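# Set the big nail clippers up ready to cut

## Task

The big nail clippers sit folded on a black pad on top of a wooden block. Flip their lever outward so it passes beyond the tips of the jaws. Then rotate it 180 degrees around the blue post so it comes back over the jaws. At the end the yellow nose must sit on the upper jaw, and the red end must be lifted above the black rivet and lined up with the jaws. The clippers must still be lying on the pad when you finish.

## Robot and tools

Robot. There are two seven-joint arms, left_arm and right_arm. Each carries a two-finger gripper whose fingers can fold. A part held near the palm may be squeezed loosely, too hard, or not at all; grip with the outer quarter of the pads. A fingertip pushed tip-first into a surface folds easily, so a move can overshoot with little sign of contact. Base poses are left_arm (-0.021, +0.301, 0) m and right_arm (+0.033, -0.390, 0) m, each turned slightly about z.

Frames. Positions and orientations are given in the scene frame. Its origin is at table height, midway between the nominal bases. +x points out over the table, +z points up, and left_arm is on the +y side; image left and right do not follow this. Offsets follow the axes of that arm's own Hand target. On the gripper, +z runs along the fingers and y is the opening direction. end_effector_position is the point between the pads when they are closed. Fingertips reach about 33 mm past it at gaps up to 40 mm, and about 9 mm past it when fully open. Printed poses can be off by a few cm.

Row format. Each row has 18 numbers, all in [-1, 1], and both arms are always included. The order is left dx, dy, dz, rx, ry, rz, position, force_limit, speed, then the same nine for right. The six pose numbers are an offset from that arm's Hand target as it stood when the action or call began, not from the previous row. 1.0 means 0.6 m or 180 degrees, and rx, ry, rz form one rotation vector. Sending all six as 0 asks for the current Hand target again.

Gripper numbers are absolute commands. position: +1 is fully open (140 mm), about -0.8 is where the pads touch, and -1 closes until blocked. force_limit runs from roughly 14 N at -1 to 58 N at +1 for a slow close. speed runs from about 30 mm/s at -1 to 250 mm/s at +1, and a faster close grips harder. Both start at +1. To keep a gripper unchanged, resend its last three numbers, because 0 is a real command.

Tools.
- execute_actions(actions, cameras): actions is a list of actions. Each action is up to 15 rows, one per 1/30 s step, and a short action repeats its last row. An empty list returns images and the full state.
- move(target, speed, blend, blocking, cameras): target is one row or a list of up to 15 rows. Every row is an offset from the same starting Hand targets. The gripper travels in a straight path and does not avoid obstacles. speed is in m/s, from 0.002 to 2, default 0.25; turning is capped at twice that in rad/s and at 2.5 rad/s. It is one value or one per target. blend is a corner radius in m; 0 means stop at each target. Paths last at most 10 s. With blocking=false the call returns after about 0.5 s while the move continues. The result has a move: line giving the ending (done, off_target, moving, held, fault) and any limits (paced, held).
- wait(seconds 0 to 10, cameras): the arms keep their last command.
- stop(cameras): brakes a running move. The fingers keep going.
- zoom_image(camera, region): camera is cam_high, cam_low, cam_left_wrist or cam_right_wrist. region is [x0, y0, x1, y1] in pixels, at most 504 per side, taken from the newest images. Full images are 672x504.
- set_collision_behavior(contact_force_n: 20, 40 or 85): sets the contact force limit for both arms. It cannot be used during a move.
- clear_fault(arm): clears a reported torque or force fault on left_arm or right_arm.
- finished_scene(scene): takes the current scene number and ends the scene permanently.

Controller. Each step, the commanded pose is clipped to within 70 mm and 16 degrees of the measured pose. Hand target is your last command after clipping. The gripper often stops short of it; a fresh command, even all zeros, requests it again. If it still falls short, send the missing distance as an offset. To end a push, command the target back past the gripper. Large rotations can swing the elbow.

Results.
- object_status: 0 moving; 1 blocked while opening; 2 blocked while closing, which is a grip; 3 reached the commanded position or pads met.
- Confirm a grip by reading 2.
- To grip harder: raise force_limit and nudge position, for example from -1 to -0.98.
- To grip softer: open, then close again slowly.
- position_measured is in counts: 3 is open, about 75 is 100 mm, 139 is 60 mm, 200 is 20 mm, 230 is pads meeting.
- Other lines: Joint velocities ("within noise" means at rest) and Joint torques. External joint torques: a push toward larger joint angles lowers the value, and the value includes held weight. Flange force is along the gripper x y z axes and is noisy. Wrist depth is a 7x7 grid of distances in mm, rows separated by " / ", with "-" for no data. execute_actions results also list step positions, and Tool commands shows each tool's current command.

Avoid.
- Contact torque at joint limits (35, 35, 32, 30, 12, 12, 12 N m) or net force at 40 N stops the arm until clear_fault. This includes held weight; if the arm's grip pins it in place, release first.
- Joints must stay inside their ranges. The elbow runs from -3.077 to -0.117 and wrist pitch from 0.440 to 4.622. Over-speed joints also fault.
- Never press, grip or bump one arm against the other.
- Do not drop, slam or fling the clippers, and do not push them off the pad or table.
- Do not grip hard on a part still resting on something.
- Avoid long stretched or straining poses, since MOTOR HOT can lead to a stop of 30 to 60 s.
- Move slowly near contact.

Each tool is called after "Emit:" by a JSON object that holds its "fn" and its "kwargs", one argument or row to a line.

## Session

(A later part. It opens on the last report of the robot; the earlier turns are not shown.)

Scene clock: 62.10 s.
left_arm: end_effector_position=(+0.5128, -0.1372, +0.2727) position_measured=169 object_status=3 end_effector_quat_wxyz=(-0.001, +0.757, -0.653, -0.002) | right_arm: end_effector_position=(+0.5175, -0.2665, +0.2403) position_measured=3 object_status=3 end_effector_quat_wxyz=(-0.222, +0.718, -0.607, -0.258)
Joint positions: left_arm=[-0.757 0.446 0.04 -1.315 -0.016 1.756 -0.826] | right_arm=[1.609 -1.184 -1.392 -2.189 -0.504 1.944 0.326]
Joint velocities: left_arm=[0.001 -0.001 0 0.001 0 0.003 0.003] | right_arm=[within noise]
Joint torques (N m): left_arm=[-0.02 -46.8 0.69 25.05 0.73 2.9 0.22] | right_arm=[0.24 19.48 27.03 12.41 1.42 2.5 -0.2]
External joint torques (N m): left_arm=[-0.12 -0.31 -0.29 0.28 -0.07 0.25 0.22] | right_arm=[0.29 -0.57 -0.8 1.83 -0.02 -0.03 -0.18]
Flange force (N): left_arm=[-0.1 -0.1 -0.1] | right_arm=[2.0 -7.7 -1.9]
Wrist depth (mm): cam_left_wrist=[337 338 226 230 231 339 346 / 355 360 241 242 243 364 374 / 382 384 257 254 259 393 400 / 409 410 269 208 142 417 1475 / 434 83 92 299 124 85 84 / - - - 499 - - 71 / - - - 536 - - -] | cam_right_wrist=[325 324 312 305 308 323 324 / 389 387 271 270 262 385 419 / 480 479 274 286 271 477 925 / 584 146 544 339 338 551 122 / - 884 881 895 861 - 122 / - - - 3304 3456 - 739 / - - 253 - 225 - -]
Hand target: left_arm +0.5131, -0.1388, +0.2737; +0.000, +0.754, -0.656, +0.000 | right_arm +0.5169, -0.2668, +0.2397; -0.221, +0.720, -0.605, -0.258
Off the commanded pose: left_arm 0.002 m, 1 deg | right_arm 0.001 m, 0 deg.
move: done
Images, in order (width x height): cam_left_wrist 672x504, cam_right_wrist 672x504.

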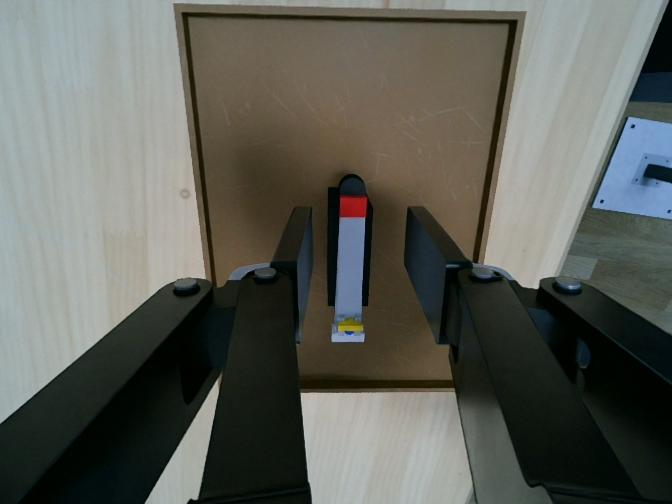

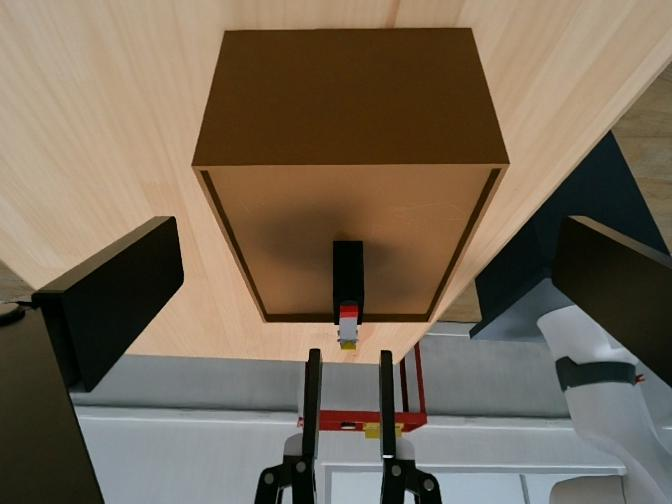

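Emit:
{"fn": "move", "kwargs": {
  "target": [0,-0.001,0,0,0,0.011,-0.32,0,0, 0,0,0,0,0,0,1,0,0],
  "speed": 0.1
}}

Emit:
{"fn": "move", "kwargs": {
  "target": [
    [-0.0425,0,-0.0552,0,0.1667,0,-0.32,0,0, 0,0,0,0,0,0,1,0,0],
    [-0.1068,0,-0.0817,0,0.3333,0,-0.32,0,0, 0,0,0,0,0,0,1,0,0],
    [-0.1419,0,-0.0816,0,0.4167,0,-0.32,0,0, 0,0,0,0,0,0,1,0,0]
  ],
  "speed": 0.15,
  "blend": 0.01,
  "cameras": ["all"]
}}

Scene clock: 67.67 s.
left_arm: end_effector_position=(+0.5129, -0.1386, +0.2739) position_measured=169 object_status=3 end_effector_quat_wxyz=(+0.001, +0.746, -0.666, +0.000) | right_arm: end_effector_position=(+0.5175, -0.2665, +0.2403) position_measured=3 object_status=3 end_effector_quat_wxyz=(-0.222, +0.718, -0.607, -0.258)
Joint positions: left_arm=[-0.752 0.446 0.034 -1.312 -0.016 1.757 -0.794] | right_arm=[1.609 -1.184 -1.392 -2.189 -0.504 1.944 0.326]
Joint velocities: left_arm=[0 0 -0.001 0 0 0 0.005] | right_arm=[within noise]
Joint torques (N m): left_arm=[0.44 -45.97 0.63 25.11 0.73 2.78 0.23] | right_arm=[0.21 19.5 27.06 12.45 1.42 2.5 -0.25]
External joint torques (N m): left_arm=[0.58 0.62 -0.09 0.29 -0.05 0.12 0.23] | right_arm=[0.18 -0.61 -0.74 1.94 -0.01 -0.02 -0.22]
Flange force (N): left_arm=[2.3 -3.6 -0.5] | right_arm=[2.0 -7.6 -2.3]
Wrist depth (mm): cam_left_wrist=[339 337 231 233 234 343 354 / 359 363 242 243 244 365 371 / 383 384 257 256 259 394 1284 / 409 410 269 204 145 417 1445 / 434 83 92 294 124 85 84 / - - - 490 - - 71 / - - - 530 - - -] | cam_right_wrist=[325 323 312 306 306 323 321 / 389 387 280 272 269 370 414 / 479 476 244 272 251 476 1742 / 582 146 649 334 374 545 129 / - 878 884 884 864 - 122 / - - - 3078 3256 - 711 / - - - 242 3164 - -]
Hand target: left_arm +0.5137, -0.1387, +0.2737; +0.000, +0.743, -0.669, +0.001 | right_arm +0.5169, -0.2668, +0.2397; -0.221, +0.720, -0.605, -0.258
Off the commanded pose: left_arm 0.001 m, 1 deg | right_arm 0.001 m, 0 deg.
move: done

Scene clock: 73.37 s.
left_arm: end_effector_position=(+0.5037, -0.0550, +0.3222) position_measured=169 object_status=3 end_effector_quat_wxyz=(+0.409, +0.591, -0.531, +0.450) | right_arm: end_effector_position=(+0.5175, -0.2665, +0.2403) position_measured=3 object_status=3 end_effector_quat_wxyz=(-0.222, +0.718, -0.607, -0.258)
Joint positions: left_arm=[-0.364 0.017 0.161 -2.268 -1.538 1.94 0.666] | right_arm=[1.609 -1.184 -1.392 -2.189 -0.504 1.944 0.326]
Joint velocities: left_arm=[0.001 0.001 0 -0.002 0 0 0.006] | right_arm=[within noise]
Joint torques (N m): left_arm=[0.35 -29.52 0.24 21.56 -1.59 -1.27 0.27] | right_arm=[0.24 19.5 27.03 12.43 1.41 2.52 -0.24]
External joint torques (N m): left_arm=[0.32 0.63 0.16 -0.52 -0.48 -0.38 0.24] | right_arm=[0.21 -0.57 -0.74 1.99 -0.03 0.01 -0.22]
Flange force (N): left_arm=[-2.4 -0.2 0.1] | right_arm=[2.0 -7.8 -2.2]
Wrist depth (mm): cam_left_wrist=[- - 385 376 2372 - - / - - 366 1143 388 - - / 3118 2629 906 949 898 3074 2629 / 2119 680 716 655 145 2347 2425 / 552 83 92 367 124 85 79 / - - - 257 - - 71 / - - - 256 - - -] | cam_right_wrist=[326 324 312 304 313 324 322 / 385 387 272 272 266 383 385 / 481 478 274 273 250 451 2181 / 590 146 377 332 374 585 128 / - 892 899 895 881 - 122 / - - - - 3683 2740 713 / - - - - - 3624 -]
Hand target: left_arm +0.5048, -0.0540, +0.3226; +0.408, +0.589, -0.531, +0.453 | right_arm +0.5169, -0.2668, +0.2397; -0.221, +0.720, -0.605, -0.258
Off the commanded pose: left_arm 0.002 m, 0 deg | right_arm 0.001 m, 0 deg.
move: done

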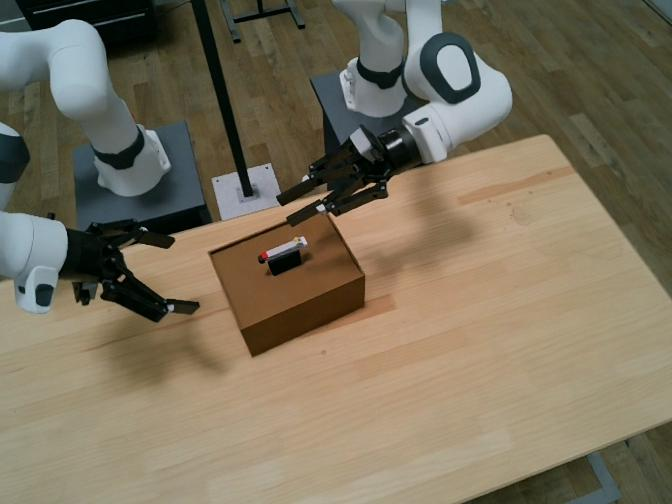

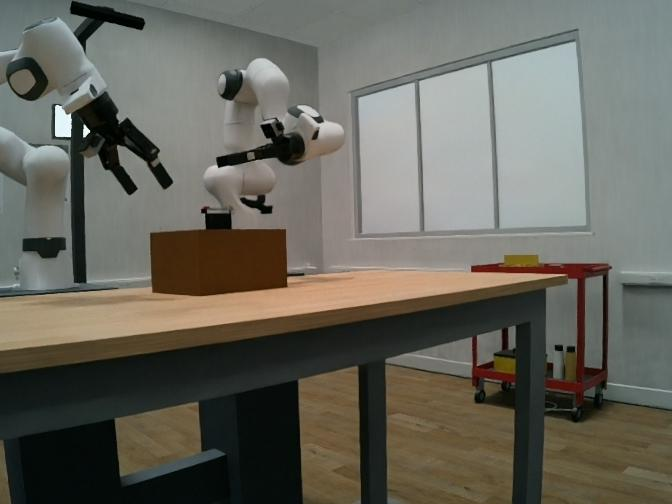

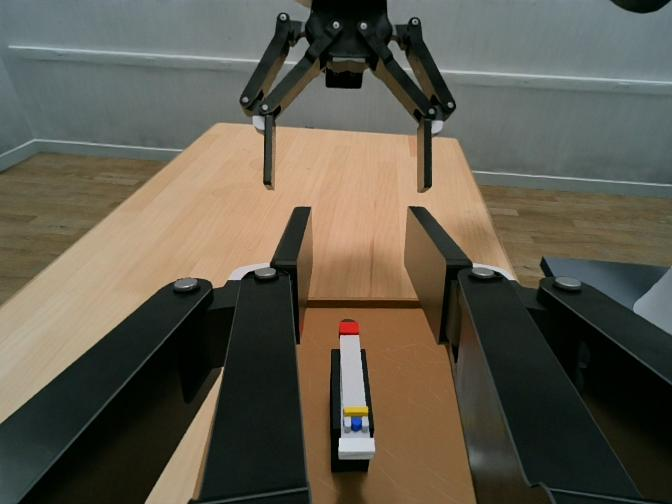

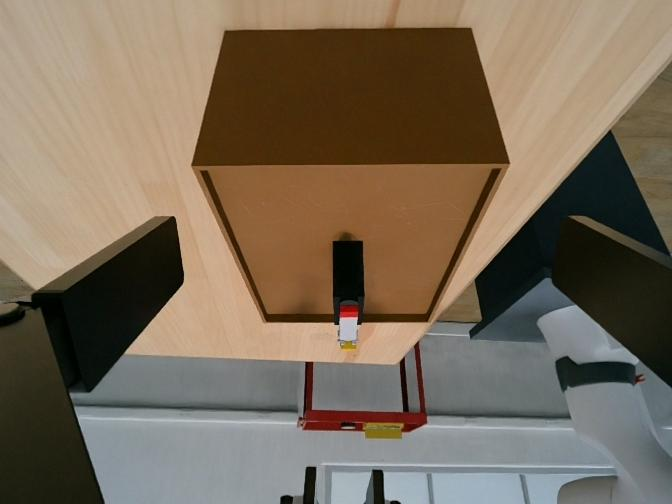

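Emit:
{"fn": "move", "kwargs": {
  "target": [
    [0.0072,0,0.0806,0,-0.1944,0,-0.32,0,0, 0,0,0,0,0,0,1,0,0],
    [-0.0421,0,0.1582,0,-0.4167,0,-0.32,0,0, 0,0,0,0,0,0,1,0,0],
    [-0.0856,0,0.1699,0,-0.4167,0,-0.32,0,0, 0,0,0,0,0,0,1,0,0]
  ],
  "speed": [0.15,0.1,0.05],
  "blend": 0.008,
  "cameras": ["cam_left_wrist","cam_right_wrist"]
}}

Emit:
{"fn": "zoom_image", "kwargs": {
  "camera": "cam_left_wrist",
  "region": [290, 170, 430, 310]
}}

Emit:
{"fn": "zoom_image", "kwargs": {
  "camera": "cam_right_wrist",
  "region": [290, 260, 410, 380]
}}

Scene clock: 81.53 s.
left_arm: end_effector_position=(+0.5126, -0.1391, +0.2467) position_measured=169 object_status=3 end_effector_quat_wxyz=(+0.002, +0.740, -0.672, -0.001) | right_arm: end_effector_position=(+0.5175, -0.2665, +0.2403) position_measured=3 object_status=3 end_effector_quat_wxyz=(-0.222, +0.718, -0.607, -0.258)
Joint positions: left_arm=[-0.777 0.449 0.066 -1.377 -0.033 1.823 -0.767] | right_arm=[1.609 -1.184 -1.392 -2.189 -0.504 1.944 0.326]
Joint velocities: left_arm=[0 0 0.001 0.001 0.001 0.005 -0.002] | right_arm=[within noise]
Joint torques (N m): left_arm=[-0.34 -46.77 1.86 23.97 0.71 2.93 -0.27] | right_arm=[0.24 19.47 27.05 12.47 1.44 2.51 -0.24]
External joint torques (N m): left_arm=[-0.5 -0.08 0.49 -0.89 -0.06 0.29 -0.27] | right_arm=[0.34 -0.58 -0.68 1.92 0 0 -0.22]
Flange force (N): left_arm=[-4.0 5.1 2.8] | right_arm=[1.8 -8.0 -2.2]
Wrist depth (mm): cam_left_wrist=[314 307 205 205 208 316 325 / 333 332 219 218 219 342 348 / 355 353 230 230 239 361 378 / 381 382 240 181 244 390 1408 / 404 83 91 203 124 85 84 / - - - 289 - - 71 / - - - 497 - - -] | cam_right_wrist=[324 325 315 312 304 322 323 / 386 387 271 265 262 373 415 / 478 476 273 272 247 457 2006 / 591 146 636 334 383 553 136 / - 888 895 469 944 - - / - - - 271 2707 3353 - / - - 240 - 246 - -]
Hand target: left_arm +0.5137, -0.1388, +0.2467; +0.000, +0.743, -0.669, +0.001 | right_arm +0.5169, -0.2668, +0.2397; -0.221, +0.720, -0.605, -0.258
Off the commanded pose: left_arm 0.001 m, 0 deg | right_arm 0.001 m, 0 deg.
move: done
Images, in order (width x height): cam_left_wrist 672x504, cam_right_wrist 672x504.

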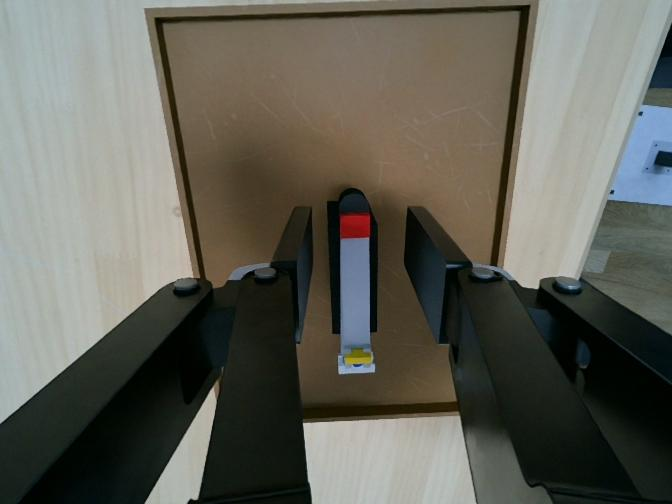

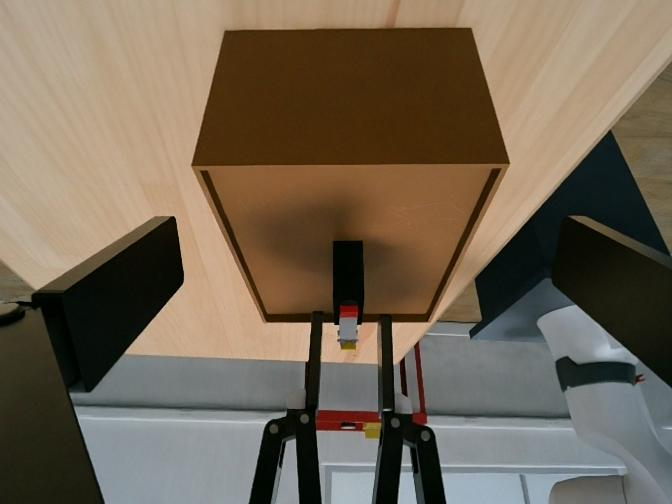

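Scaled by 3.600 from the camera's 672x504 image, which has a finer 960x720 frame.

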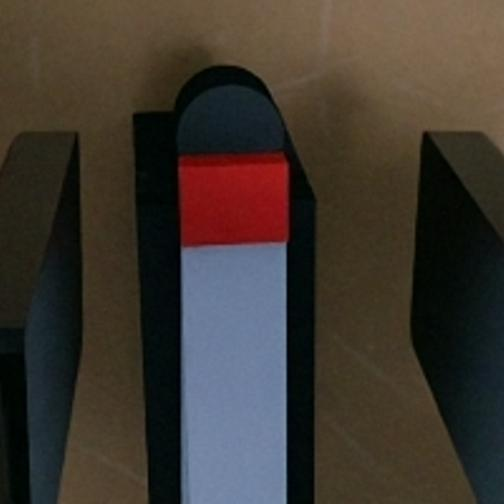

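Scaled by 4.200 from the camera's 672x504 image, which has a finer 960x720 frame.

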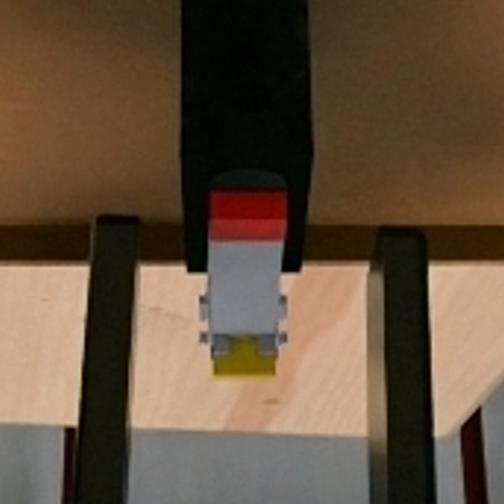

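Emit:
{"fn": "move", "kwargs": {
  "target": [0,0,0,0.0128,0,-0.0056,-0.45,0,-0.5, 0,0,0,0,0,0,1,0,0],
  "speed": 0.05,
  "cameras": ["cam_left_wrist","cam_right_wrist"]
}}

Emit:
{"fn": "zoom_image", "kwargs": {
  "camera": "cam_left_wrist",
  "region": [290, 170, 430, 310]
}}

Emit:
{"fn": "zoom_image", "kwargs": {
  "camera": "cam_right_wrist",
  "region": [290, 260, 410, 380]
}}

Scene clock: 85.90 s.
left_arm: end_effector_position=(+0.5124, -0.1394, +0.2458) position_measured=186 object_status=3 end_effector_quat_wxyz=(-0.012, +0.746, -0.666, +0.012) | right_arm: end_effector_position=(+0.5175, -0.2665, +0.2403) position_measured=3 object_status=3 end_effector_quat_wxyz=(-0.222, +0.718, -0.607, -0.258)
Joint positions: left_arm=[-0.805 0.418 0.084 -1.434 -0.01 1.876 -0.801] | right_arm=[1.609 -1.184 -1.392 -2.189 -0.504 1.944 0.326]
Joint velocities: left_arm=[0 0.002 0 -0.001 0 0.001 -0.008] | right_arm=[within noise]
Joint torques (N m): left_arm=[-0.23 -46.67 2.02 24.13 1.08 2.98 -0.38] | right_arm=[0.31 19.49 27.01 12.44 1.43 2.51 -0.22]
External joint torques (N m): left_arm=[-0.35 -0.76 0.49 -0.88 0.26 0.25 -0.37] | right_arm=[0.36 -0.58 -0.78 1.89 0 -0.01 -0.2]
Flange force (N): left_arm=[-5.6 6.5 2.1] | right_arm=[1.9 -8.0 -2.0]
Wrist depth (mm): cam_left_wrist=[320 318 205 204 203 205 318 / 343 340 217 217 220 219 336 / 366 363 232 229 231 351 359 / 390 390 243 180 142 380 1331 / 413 - 91 193 87 87 79 / - - - 288 - - 70 / - - - 490 - - -] | cam_right_wrist=[323 325 316 304 304 324 323 / 388 385 275 282 270 386 400 / 478 474 273 - 248 449 1857 / 587 146 619 - 333 544 129 / - 895 899 314 964 - 122 / - - - 265 3353 3353 718 / - 2880 2740 242 241 3304 709]
Hand target: left_arm +0.5137, -0.1388, +0.2467; -0.015, +0.749, -0.663, +0.014 | right_arm +0.5169, -0.2668, +0.2397; -0.221, +0.720, -0.605, -0.258
Off the commanded pose: left_arm 0.002 m, 1 deg | right_arm 0.001 m, 0 deg.
move: done
Images, in order (width x height): cam_left_wrist 672x504, cam_right_wrist 672x504.

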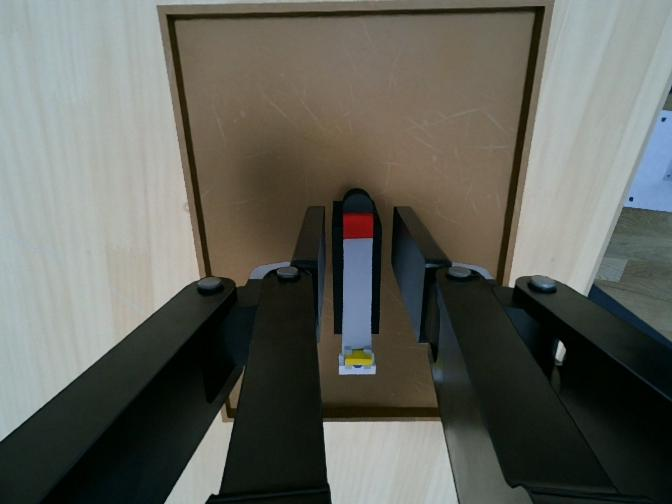

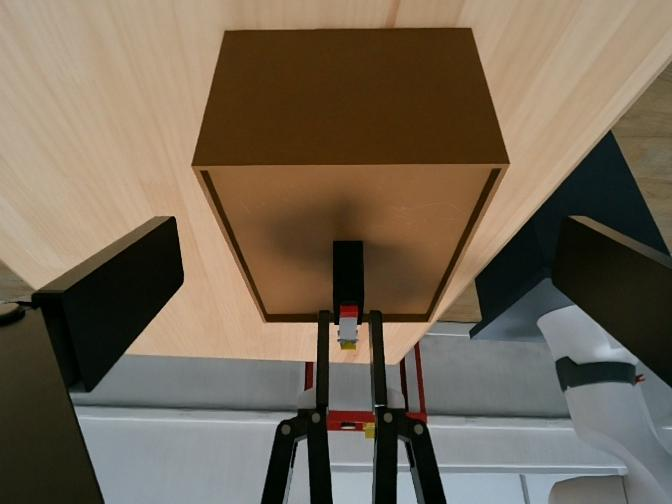

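Scaled by 3.600 from the camera's 672x504 image, which has a finer 960x720 frame.

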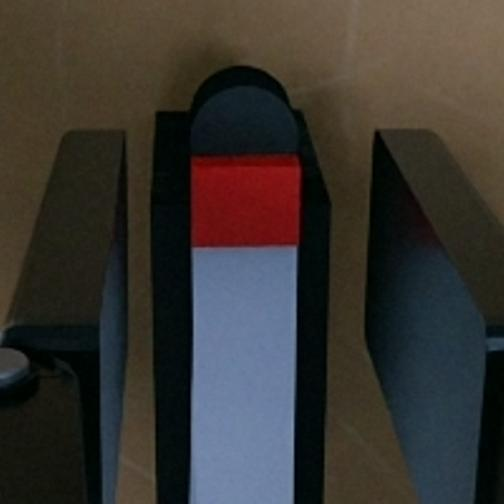

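Scaled by 4.200 from the camera's 672x504 image, which has a finer 960x720 frame.

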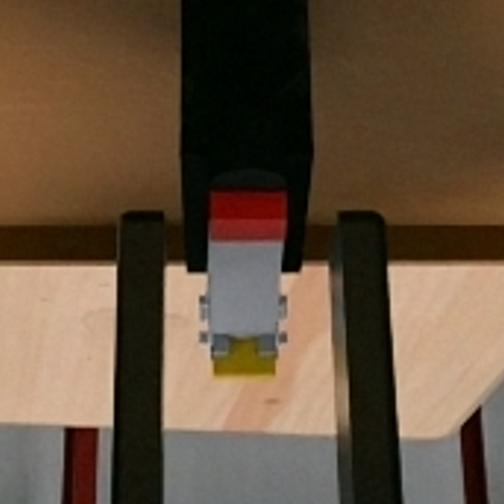

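Emit:
{"fn": "move", "kwargs": {
  "target": [0,0,0.0083,0,0,0,-0.45,0,-0.5, 0,0,0,0,0,0,1,0,0],
  "speed": 0.03,
  "cameras": ["cam_left_wrist","cam_right_wrist"]
}}

Emit:
{"fn": "zoom_image", "kwargs": {
  "camera": "cam_left_wrist",
  "region": [290, 170, 430, 310]
}}

Emit:
{"fn": "zoom_image", "kwargs": {
  "camera": "cam_right_wrist",
  "region": [290, 260, 410, 380]
}}

Scene clock: 87.17 s.
left_arm: end_effector_position=(+0.5128, -0.1393, +0.2421) position_measured=186 object_status=3 end_effector_quat_wxyz=(-0.013, +0.747, -0.665, +0.013) | right_arm: end_effector_position=(+0.5175, -0.2665, +0.2403) position_measured=3 object_status=3 end_effector_quat_wxyz=(-0.222, +0.718, -0.607, -0.258)
Joint positions: left_arm=[-0.807 0.418 0.085 -1.444 -0.01 1.887 -0.803] | right_arm=[1.609 -1.184 -1.392 -2.189 -0.504 1.944 0.326]
Joint velocities: left_arm=[-0.001 -0.001 0 0 0.001 0.003 -0.002] | right_arm=[within noise]
Joint torques (N m): left_arm=[-0.09 -45.57 1.94 24.14 0.88 2.93 -0.23] | right_arm=[0.25 19.42 27.08 12.47 1.41 2.5 -0.27]
External joint torques (N m): left_arm=[0.03 0.17 0.59 -0.76 0.08 0.22 -0.22] | right_arm=[0.31 -0.6 -0.65 1.94 -0.02 -0.01 -0.25]
Flange force (N): left_arm=[-3.0 3.0 2.1] | right_arm=[1.9 -7.9 -2.3]
Wrist depth (mm): cam_left_wrist=[319 314 200 202 203 200 314 / 339 333 217 214 213 215 333 / 360 361 229 225 227 348 355 / 388 386 242 178 142 372 1331 / 413 - 92 192 87 87 91 / - - - 281 - - 70 / - - - 486 - - -] | cam_right_wrist=[325 325 316 306 304 324 324 / 387 384 274 279 270 387 397 / 478 477 256 - 273 452 2140 / 584 146 575 331 376 553 128 / - 902 892 352 874 - 122 / - 5225 2880 262 4884 - 709 / - - 237 241 241 4992 696]
Hand target: left_arm +0.5139, -0.1388, +0.2417; -0.015, +0.749, -0.663, +0.014 | right_arm +0.5169, -0.2668, +0.2397; -0.221, +0.720, -0.605, -0.258
Off the commanded pose: left_arm 0.001 m, 0 deg | right_arm 0.001 m, 0 deg.
move: done
Images, in order (width x height): cam_left_wrist 672x504, cam_right_wrist 672x504.

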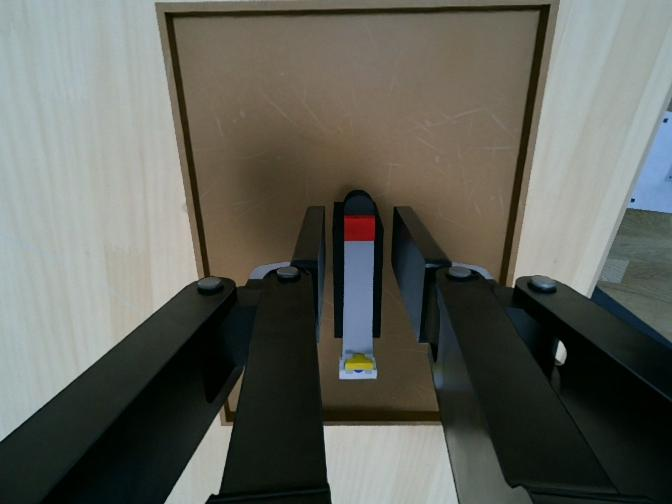

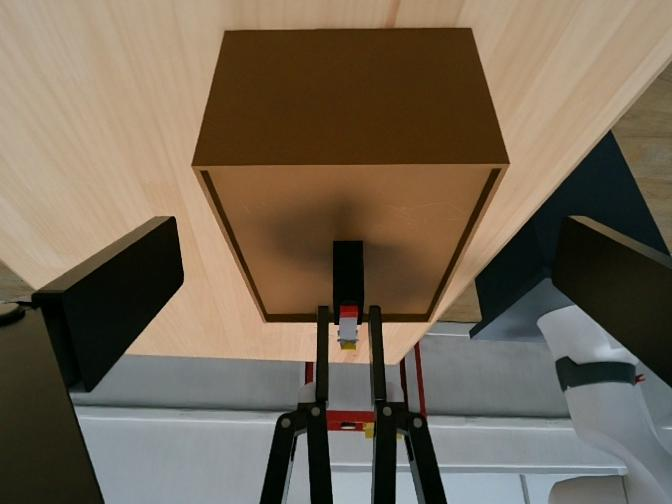

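Scaled by 3.600 from the camera's 672x504 image, which has a finer 960x720 frame.

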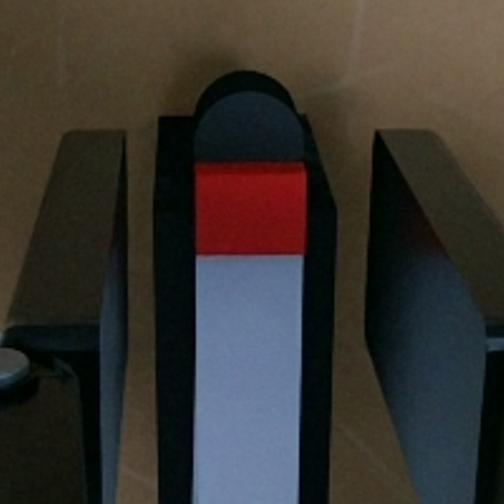

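Scaled by 4.200 from the camera's 672x504 image, which has a finer 960x720 frame.

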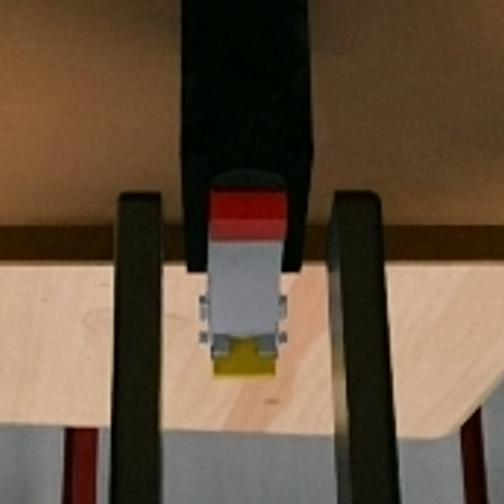

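Emit:
{"fn": "move", "kwargs": {
  "target": [0,0,0.003,0,0,0,-0.45,0,-0.5, 0,0,0,0,0,0,1,0,0],
  "speed": 0.03
}}

Emit:
{"fn": "execute_actions", "kwargs": {
  "actions": [
    [[0,0,0,0,0,0,-1,-1,-1, 0,0,0,0,0,0,1,0,0]],
    [[0,0,0,0,0,0,-1,-1,-1, 0,0,0,0,0,0,1,0,0]],
    [[0,0,0,0,0,0,-1,-1,-1, 0,0,0,0,0,0,1,0,0]],
    [[0,0,0,0,0,0,-1,-1,-1, 0,0,0,0,0,0,1,0,0]]
  ],
  "cameras": ["cam_left_wrist","cam_right_wrist"]
}}

Emit:
{"fn": "zoom_image", "kwargs": {
  "camera": "cam_left_wrist",
  "region": [290, 170, 430, 310]
}}

Emit:
{"fn": "zoom_image", "kwargs": {
  "camera": "cam_right_wrist",
  "region": [290, 260, 410, 380]
}}

Scene clock: 88.93 s.
left_arm: end_effector_position=(+0.5130, -0.1393, +0.2408) position_measured=186 object_status=3 end_effector_quat_wxyz=(-0.013, +0.747, -0.665, +0.014) | right_arm: end_effector_position=(+0.5175, -0.2665, +0.2403) position_measured=3 object_status=3 end_effector_quat_wxyz=(-0.222, +0.718, -0.607, -0.258)
Joint positions: left_arm=[-0.807 0.418 0.086 -1.447 -0.01 1.892 -0.803] | right_arm=[1.609 -1.184 -1.392 -2.189 -0.504 1.944 0.326]
Joint torques (N m): left_arm=[-0.37 -45.06 2.26 24.09 0.78 2.98 -0.23] | right_arm=[0.24 19.5 27.05 12.4 1.42 2.5 -0.26]
External joint torques (N m): left_arm=[-0.5 0.86 0.69 -0.94 -0.03 0.24 -0.22] | right_arm=[0.23 -0.55 -0.74 1.93 -0.02 -0.01 -0.24]
Flange force (N): left_arm=[-1.6 2.4 2.7] | right_arm=[2.0 -7.7 -2.2]
Wrist depth (mm): cam_left_wrist=[318 313 201 200 200 199 314 / 339 333 214 212 211 214 332 / 360 362 228 224 226 229 353 / 389 385 236 177 142 369 1364 / 408 - 91 190 87 87 79 / - - - 277 - - 70 / - - - 486 - - -] | cam_right_wrist=[326 323 314 305 304 323 321 / 385 387 266 271 284 385 417 / 476 476 252 272 272 471 1904 / 591 146 655 325 335 545 128 / - 892 884 292 1012 - 122 / - - - 263 2995 3683 711 / - 3304 - - 243 - 655]
Hand target: left_arm +0.5140, -0.1388, +0.2399; -0.015, +0.749, -0.663, +0.014 | right_arm +0.5169, -0.2668, +0.2397; -0.221, +0.720, -0.605, -0.258
Off the commanded pose: left_arm 0.001 m, 0 deg | right_arm 0.001 m, 0 deg.
move: done

Scene clock: 91.13 s.
left_arm: end_effector_position=(+0.5131, -0.1394, +0.2409) position_measured=211 object_status=2 end_effector_quat_wxyz=(-0.013, +0.747, -0.665, +0.014) | right_arm: end_effector_position=(+0.5175, -0.2665, +0.2403) position_measured=3 object_status=3 end_effector_quat_wxyz=(-0.222, +0.718, -0.607, -0.258)
Joint positions: left_arm=[-0.808 0.418 0.087 -1.447 -0.01 1.892 -0.803] | right_arm=[1.609 -1.184 -1.392 -2.189 -0.504 1.944 0.326]
Joint torques (N m): left_arm=[-0.3 -45.13 2.15 24.04 0.77 2.98 -0.22] | right_arm=[0.19 19.51 27 12.47 1.42 2.5 -0.24]
External joint torques (N m): left_arm=[-0.34 0.91 0.64 -1.03 -0.04 0.24 -0.21] | right_arm=[0.23 -0.55 -0.74 1.95 -0.02 -0.01 -0.22]
External joint torques at the end of the 1st action: left_arm=[-0.38 0.49 0.75 -0.74 -0.05 0.27 -0.19] | right_arm=[0.2 -0.6 -0.76 1.95 -0.01 -0.02 -0.22]
External joint torques at the end of the 2nd action: left_arm=[-0.39 0.81 0.53 -0.88 -0.02 0.25 -0.19] | right_arm=[0.3 -0.71 -0.89 1.88 -0.04 -0.03 -0.24]
External joint torques at the end of the 3rd action: left_arm=[-0.34 0.76 0.69 -0.93 -0.03 0.26 -0.21] | right_arm=[0.24 -0.62 -0.87 1.93 -0.02 -0.02 -0.21]
Flange force (N): left_arm=[-1.9 2.5 2.9] | right_arm=[2.0 -7.8 -2.2]
Flange force at the end of the 1st action (N): left_arm=[-2.0 2.4 2.3] | right_arm=[2.1 -7.7 -2.2]
Flange force at the end of the 2nd action (N): left_arm=[-1.5 2.2 2.6] | right_arm=[2.3 -7.9 -1.9]
Flange force at the end of the 3rd action (N): left_arm=[-2.0 2.5 2.7] | right_arm=[2.2 -7.9 -2.0]
Wrist depth (mm): cam_left_wrist=[318 314 204 200 200 201 312 / 338 333 214 212 211 214 333 / 360 361 227 224 225 228 353 / 386 386 240 166 235 374 1355 / 417 - 92 91 74 84 1399 / - - - - - - - / - - - - - - -] | cam_right_wrist=[325 325 316 304 304 324 321 / 387 386 266 273 271 371 400 / 478 477 258 254 251 454 1827 / 584 146 552 - 354 541 128 / - 884 864 433 899 - 122 / - - - 259 3510 3683 734 / - - - 238 243 2995 691]
Hand target: left_arm +0.5140, -0.1388, +0.2399; -0.015, +0.749, -0.663, +0.014 | right_arm +0.5169, -0.2668, +0.2397; -0.221, +0.720, -0.605, -0.258
Off the commanded pose: left_arm 0.001 m, 0 deg | right_arm 0.001 m, 0 deg.
Step readings (end_effector_position of left_arm | right_arm; steps 1 to 15: 1st action; 16 to 30: 2nd action; 31 to 45: 3rd action; 46 to 60: 4th action):
0: (+0.5130, -0.1393, +0.2408) | (+0.5175, -0.2665, +0.2403)
1: (+0.5131, -0.1393, +0.2408) | (+0.5175, -0.2665, +0.2403)
2: (+0.5131, -0.1393, +0.2408) | (+0.5175, -0.2665, +0.2403)
4: (+0.5131, -0.1393, +0.2408) | (+0.5175, -0.2665, +0.2403)
8: (+0.5131, -0.1393, +0.2409) | (+0.5175, -0.2665, +0.2403)
15: (+0.5131, -0.1393, +0.2409) | (+0.5175, -0.2665, +0.2403)
16: (+0.5131, -0.1393, +0.2409) | (+0.5175, -0.2665, +0.2403)
17: (+0.5131, -0.1394, +0.2409) | (+0.5175, -0.2665, +0.2403)
19: (+0.5131, -0.1394, +0.2409) | (+0.5175, -0.2665, +0.2403)
23: (+0.5131, -0.1394, +0.2409) | (+0.5175, -0.2665, +0.2403)
30: (+0.5131, -0.1394, +0.2409) | (+0.5175, -0.2665, +0.2403)
31: (+0.5131, -0.1394, +0.2409) | (+0.5175, -0.2665, +0.2403)
32: (+0.5131, -0.1394, +0.2409) | (+0.5175, -0.2665, +0.2403)
34: (+0.5131, -0.1394, +0.2409) | (+0.5175, -0.2665, +0.2403)
38: (+0.5131, -0.1394, +0.2409) | (+0.5175, -0.2665, +0.2403)
45: (+0.5131, -0.1394, +0.2409) | (+0.5175, -0.2665, +0.2403)
46: (+0.5131, -0.1394, +0.2409) | (+0.5175, -0.2665, +0.2403)
47: (+0.5131, -0.1394, +0.2409) | (+0.5175, -0.2665, +0.2403)
49: (+0.5131, -0.1394, +0.2409) | (+0.5175, -0.2665, +0.2403)
53: (+0.5131, -0.1394, +0.2409) | (+0.5175, -0.2665, +0.2403)
60: (+0.5131, -0.1394, +0.2409) | (+0.5175, -0.2665, +0.2403)
Images, in order (width x height): cam_left_wrist 672x504, cam_right_wrist 672x504.

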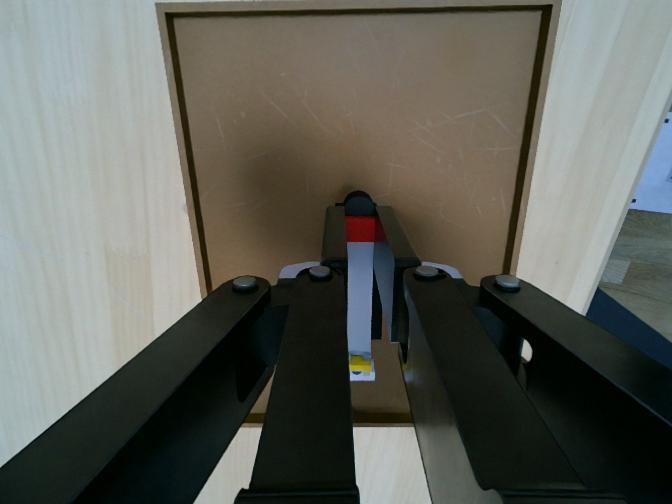

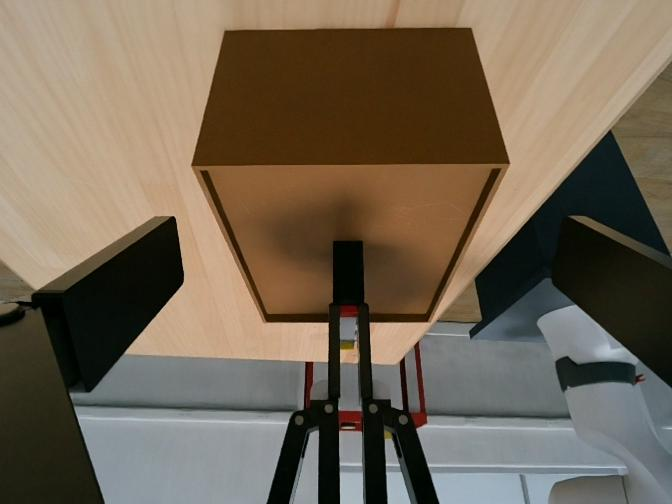

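Scaled by 3.600 from the camera's 672x504 image, which has a finer 960x720 frame.

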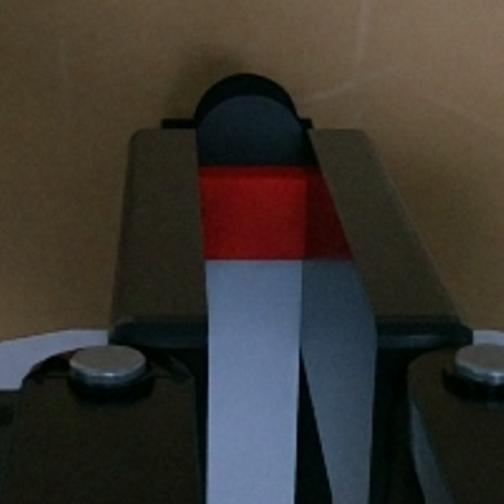

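Scaled by 4.200 from the camera's 672x504 image, which has a finer 960x720 frame.

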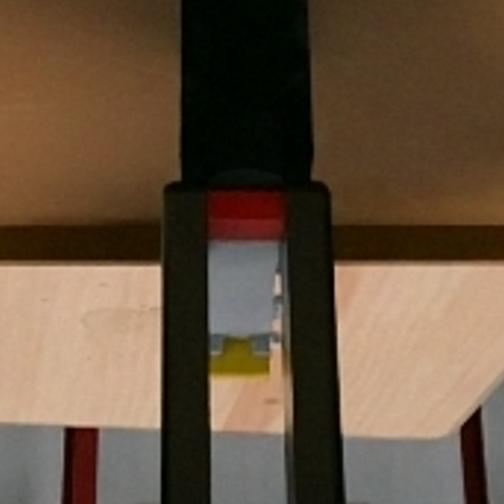

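Emit:
{"fn": "move", "kwargs": {
  "target": [
    [-0.0084,0,-0.0168,0,0.0444,0,-1,-1,-1, 0,0,0,0,0,0,1,0,0],
    [-0.0176,0,-0.0304,0,0.0833,0,-1,-1,-1, 0,0,0,0,0,0,1,0,0]
  ],
  "speed": 0.04,
  "blend": 0.003,
  "cameras": ["all"]
}}

Emit:
{"fn": "zoom_image", "kwargs": {
  "camera": "cam_left_wrist",
  "region": [270, 170, 450, 420]
}}

Emit:
{"fn": "zoom_image", "kwargs": {
  "camera": "cam_right_wrist",
  "region": [290, 220, 410, 380]
}}

Emit:
{"fn": "zoom_image", "kwargs": {
  "camera": "cam_low",
  "region": [170, 130, 270, 250]
}}

Scene clock: 95.97 s.
left_arm: end_effector_position=(+0.5118, -0.1268, +0.2565) position_measured=211 object_status=2 end_effector_quat_wxyz=(+0.070, +0.743, -0.656, +0.108) | right_arm: end_effector_position=(+0.5175, -0.2665, +0.2403) position_measured=3 object_status=3 end_effector_quat_wxyz=(-0.222, +0.718, -0.607, -0.258)
Joint positions: left_arm=[-0.689 0.212 0.038 -1.766 -0.208 2.17 -0.637] | right_arm=[1.609 -1.184 -1.392 -2.189 -0.504 1.944 0.326]
Joint velocities: left_arm=[0.001 -0.001 -0.002 0.001 0 0.001 0.005] | right_arm=[within noise]
Joint torques (N m): left_arm=[0.35 -40.95 0.05 24.47 0.13 3.5 0.15] | right_arm=[0.25 19.45 27.06 12.43 1.41 2.52 -0.22]
External joint torques (N m): left_arm=[0.13 -1.04 -0.57 -0.7 -0.47 0.46 0.15] | right_arm=[0.43 -0.51 -0.62 1.8 -0.03 -0.01 -0.19]
Flange force (N): left_arm=[-4.9 5.0 0.5] | right_arm=[1.6 -7.8 -2.0]
Wrist depth (mm): cam_left_wrist=[363 361 357 358 358 357 358 / 370 367 243 241 242 362 366 / 378 376 247 246 247 372 374 / 384 382 251 166 250 378 389 / 393 - 92 91 74 84 1347 / - - - - - - - / - - - - - - -] | cam_right_wrist=[325 324 314 303 306 322 322 / 386 385 259 271 265 370 396 / 478 482 258 247 249 452 2140 / 591 146 633 - 408 544 128 / - 902 895 861 884 - 122 / - - - 276 4160 - 715 / - - - 260 - - 683]
Hand target: left_arm +0.5120, -0.1284, +0.2581; +0.072, +0.740, -0.659, +0.112 | right_arm +0.5169, -0.2668, +0.2397; -0.221, +0.720, -0.605, -0.258
Off the commanded pose: left_arm 0.002 m, 1 deg | right_arm 0.001 m, 0 deg.
move: done

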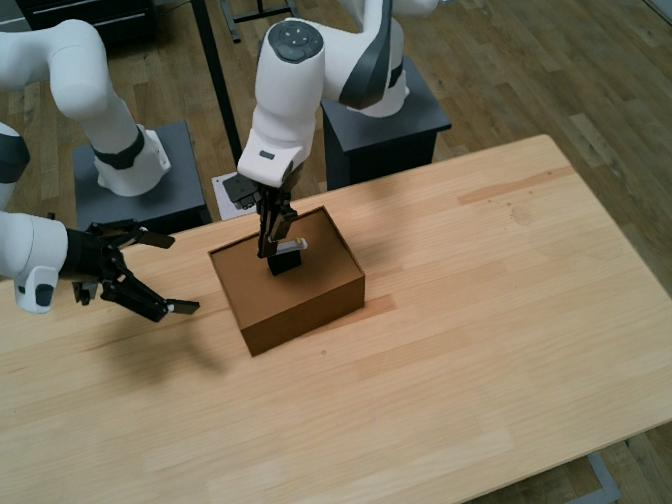

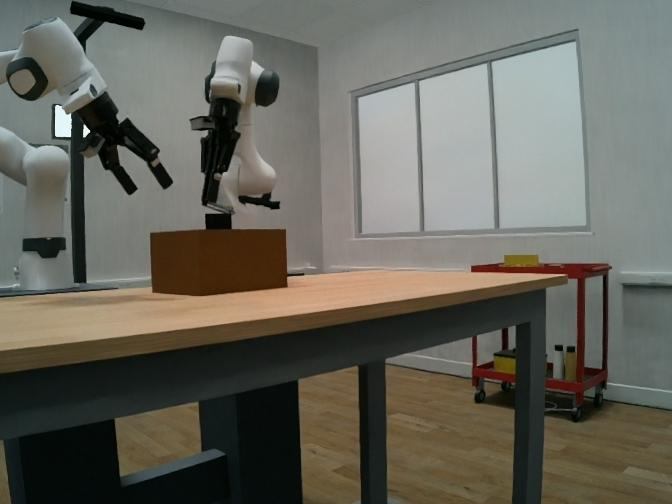

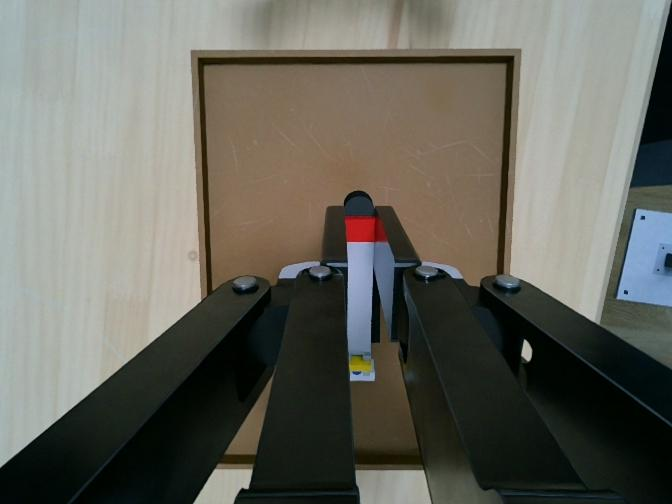

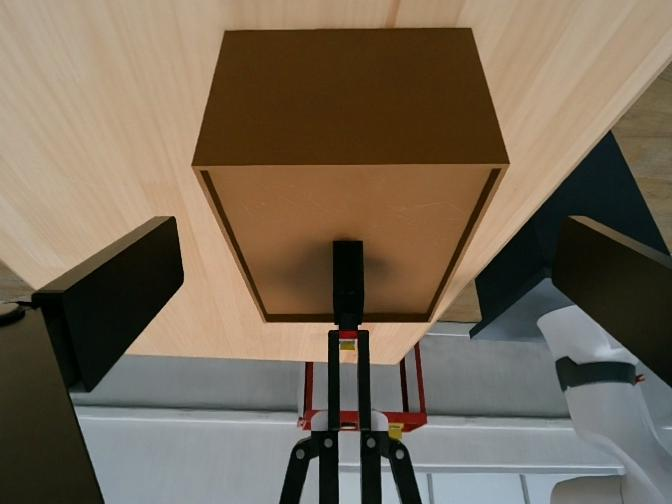

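Scaled by 2.016 from the camera's 672x504 image, which has a finer 960x720 frame.

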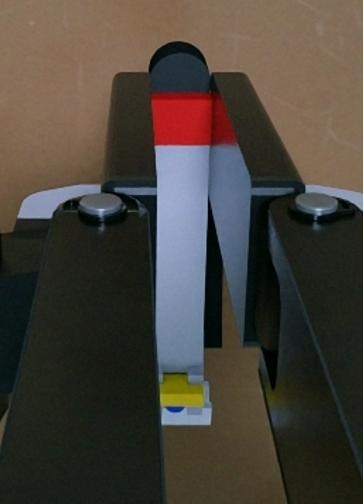

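Scaled by 3.150 from the camera's 672x504 image, which has a finer 960x720 frame.

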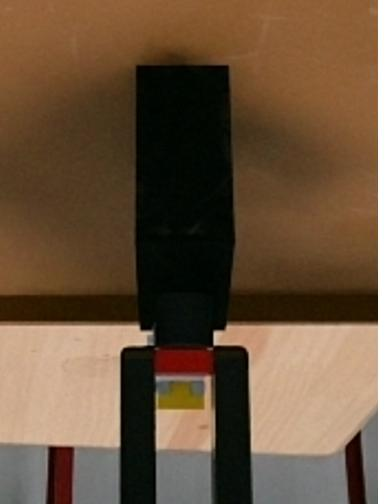

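Scaled by 4.200 from the camera's 672x504 image, which has a finer 960x720 frame.

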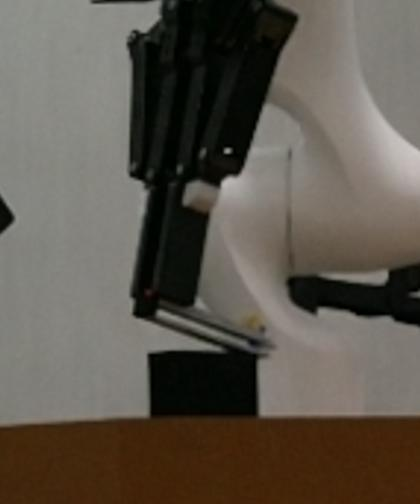

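Emit:
{"fn": "move", "kwargs": {
  "target": [
    [0.0054,0,0.0155,0,-0.0389,0,-1,-1,-1, 0,0,0,0,0,0,1,0,0],
    [0.0091,0,0.0339,0,-0.0833,0,-1,-1,-1, 0,0,0,0,0,0,1,0,0]
  ],
  "speed": 0.03,
  "blend": 0.003,
  "cameras": ["cam_left_wrist","cam_right_wrist","cam_low"]
}}

Emit:
{"fn": "zoom_image", "kwargs": {
  "camera": "cam_left_wrist",
  "region": [290, 170, 430, 310]
}}

Emit:
{"fn": "zoom_image", "kwargs": {
  "camera": "cam_right_wrist",
  "region": [290, 260, 410, 380]
}}

Emit:
{"fn": "zoom_image", "kwargs": {
  "camera": "cam_low",
  "region": [170, 130, 270, 250]
}}

Scene clock: 104.10 s.
left_arm: end_effector_position=(+0.5139, -0.1406, +0.2411) position_measured=211 object_status=2 end_effector_quat_wxyz=(-0.012, +0.746, -0.666, +0.016) | right_arm: end_effector_position=(+0.5175, -0.2665, +0.2403) position_measured=3 object_status=3 end_effector_quat_wxyz=(-0.222, +0.718, -0.607, -0.258)
Joint positions: left_arm=[-0.813 0.417 0.093 -1.449 -0.015 1.899 -0.799] | right_arm=[1.609 -1.184 -1.392 -2.189 -0.504 1.944 0.326]
Joint velocities: left_arm=[-0.001 0.001 0.002 0.001 0.001 -0.005 -0.008] | right_arm=[within noise]
Joint torques (N m): left_arm=[-0.25 -44.77 2.3 24.95 1.05 2.28 -0.22] | right_arm=[0.28 19.48 27.08 12.44 1.41 2.5 -0.27]
External joint torques (N m): left_arm=[-0.41 1.01 0.63 -0.01 0.24 -0.47 -0.21] | right_arm=[0.35 -0.57 -0.73 1.89 -0.02 -0.02 -0.25]
Flange force (N): left_arm=[3.5 -2.5 -0.7] | right_arm=[1.9 -8.0 -2.1]
Wrist depth (mm): cam_left_wrist=[318 315 201 200 201 199 312 / 339 337 215 213 210 213 332 / 360 360 229 224 226 345 354 / 386 385 238 166 238 367 1364 / 417 - 92 92 74 84 1465 / - - - - - - - / - - - - - - -] | cam_right_wrist=[325 325 309 305 304 323 324 / 384 384 273 266 - 371 415 / 477 480 254 274 275 473 1841 / 587 146 657 337 357 548 128 / - 906 884 430 973 - 122 / - - - 258 4085 - 711 / - - - 237 240 - 700]
Hand target: left_arm +0.5140, -0.1387, +0.2399; -0.015, +0.749, -0.663, +0.014 | right_arm +0.5169, -0.2668, +0.2397; -0.221, +0.720, -0.605, -0.258
Off the commanded pose: left_arm 0.002 m, 1 deg | right_arm 0.001 m, 0 deg.
move: done
Images, in order (width x height): cam_low 672x504, cam_left_wrist 672x504, cam_right_wrist 672x504.

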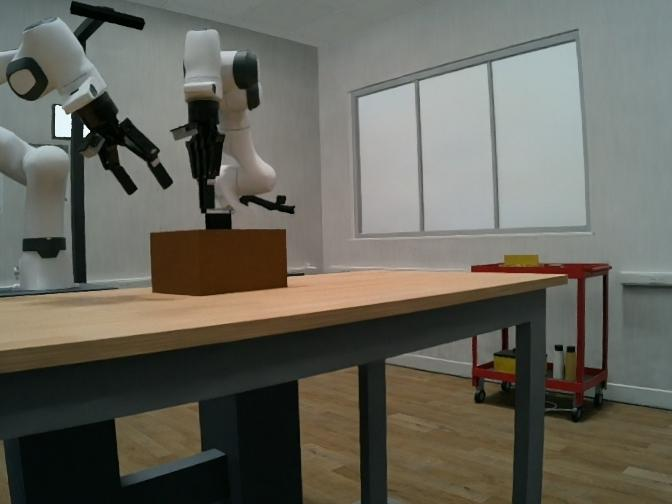

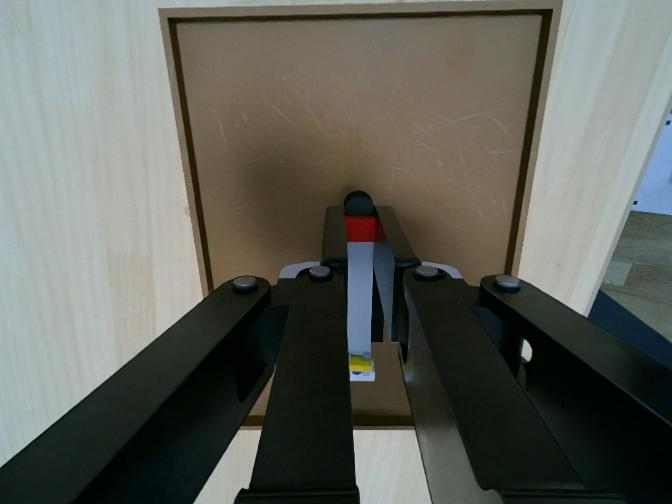

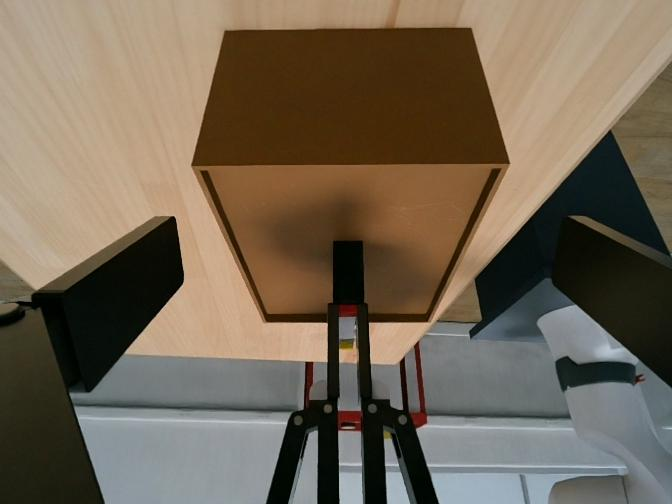

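Scaled by 3.600 from the camera's 672x504 image, which has a finer 960x720 frame.

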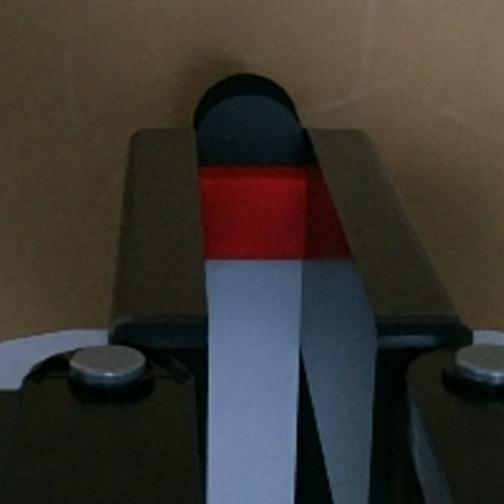

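Scaled by 4.200 from the camera's 672x504 image, which has a finer 960x720 frame.

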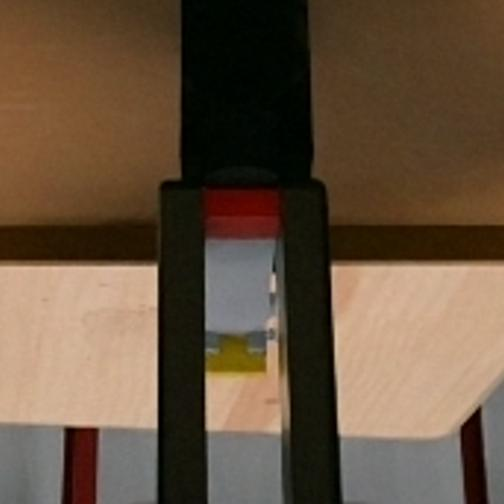

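Scaled by 4.200 from the camera's 672x504 image, which has a finer 960x720 frame.

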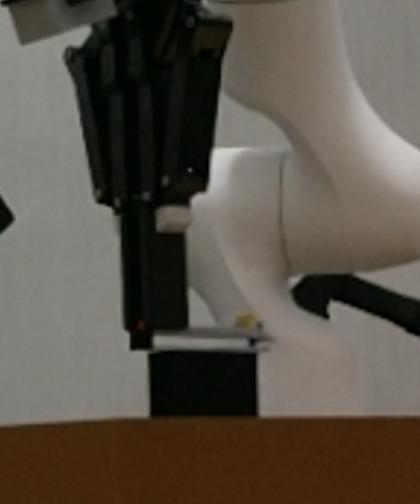

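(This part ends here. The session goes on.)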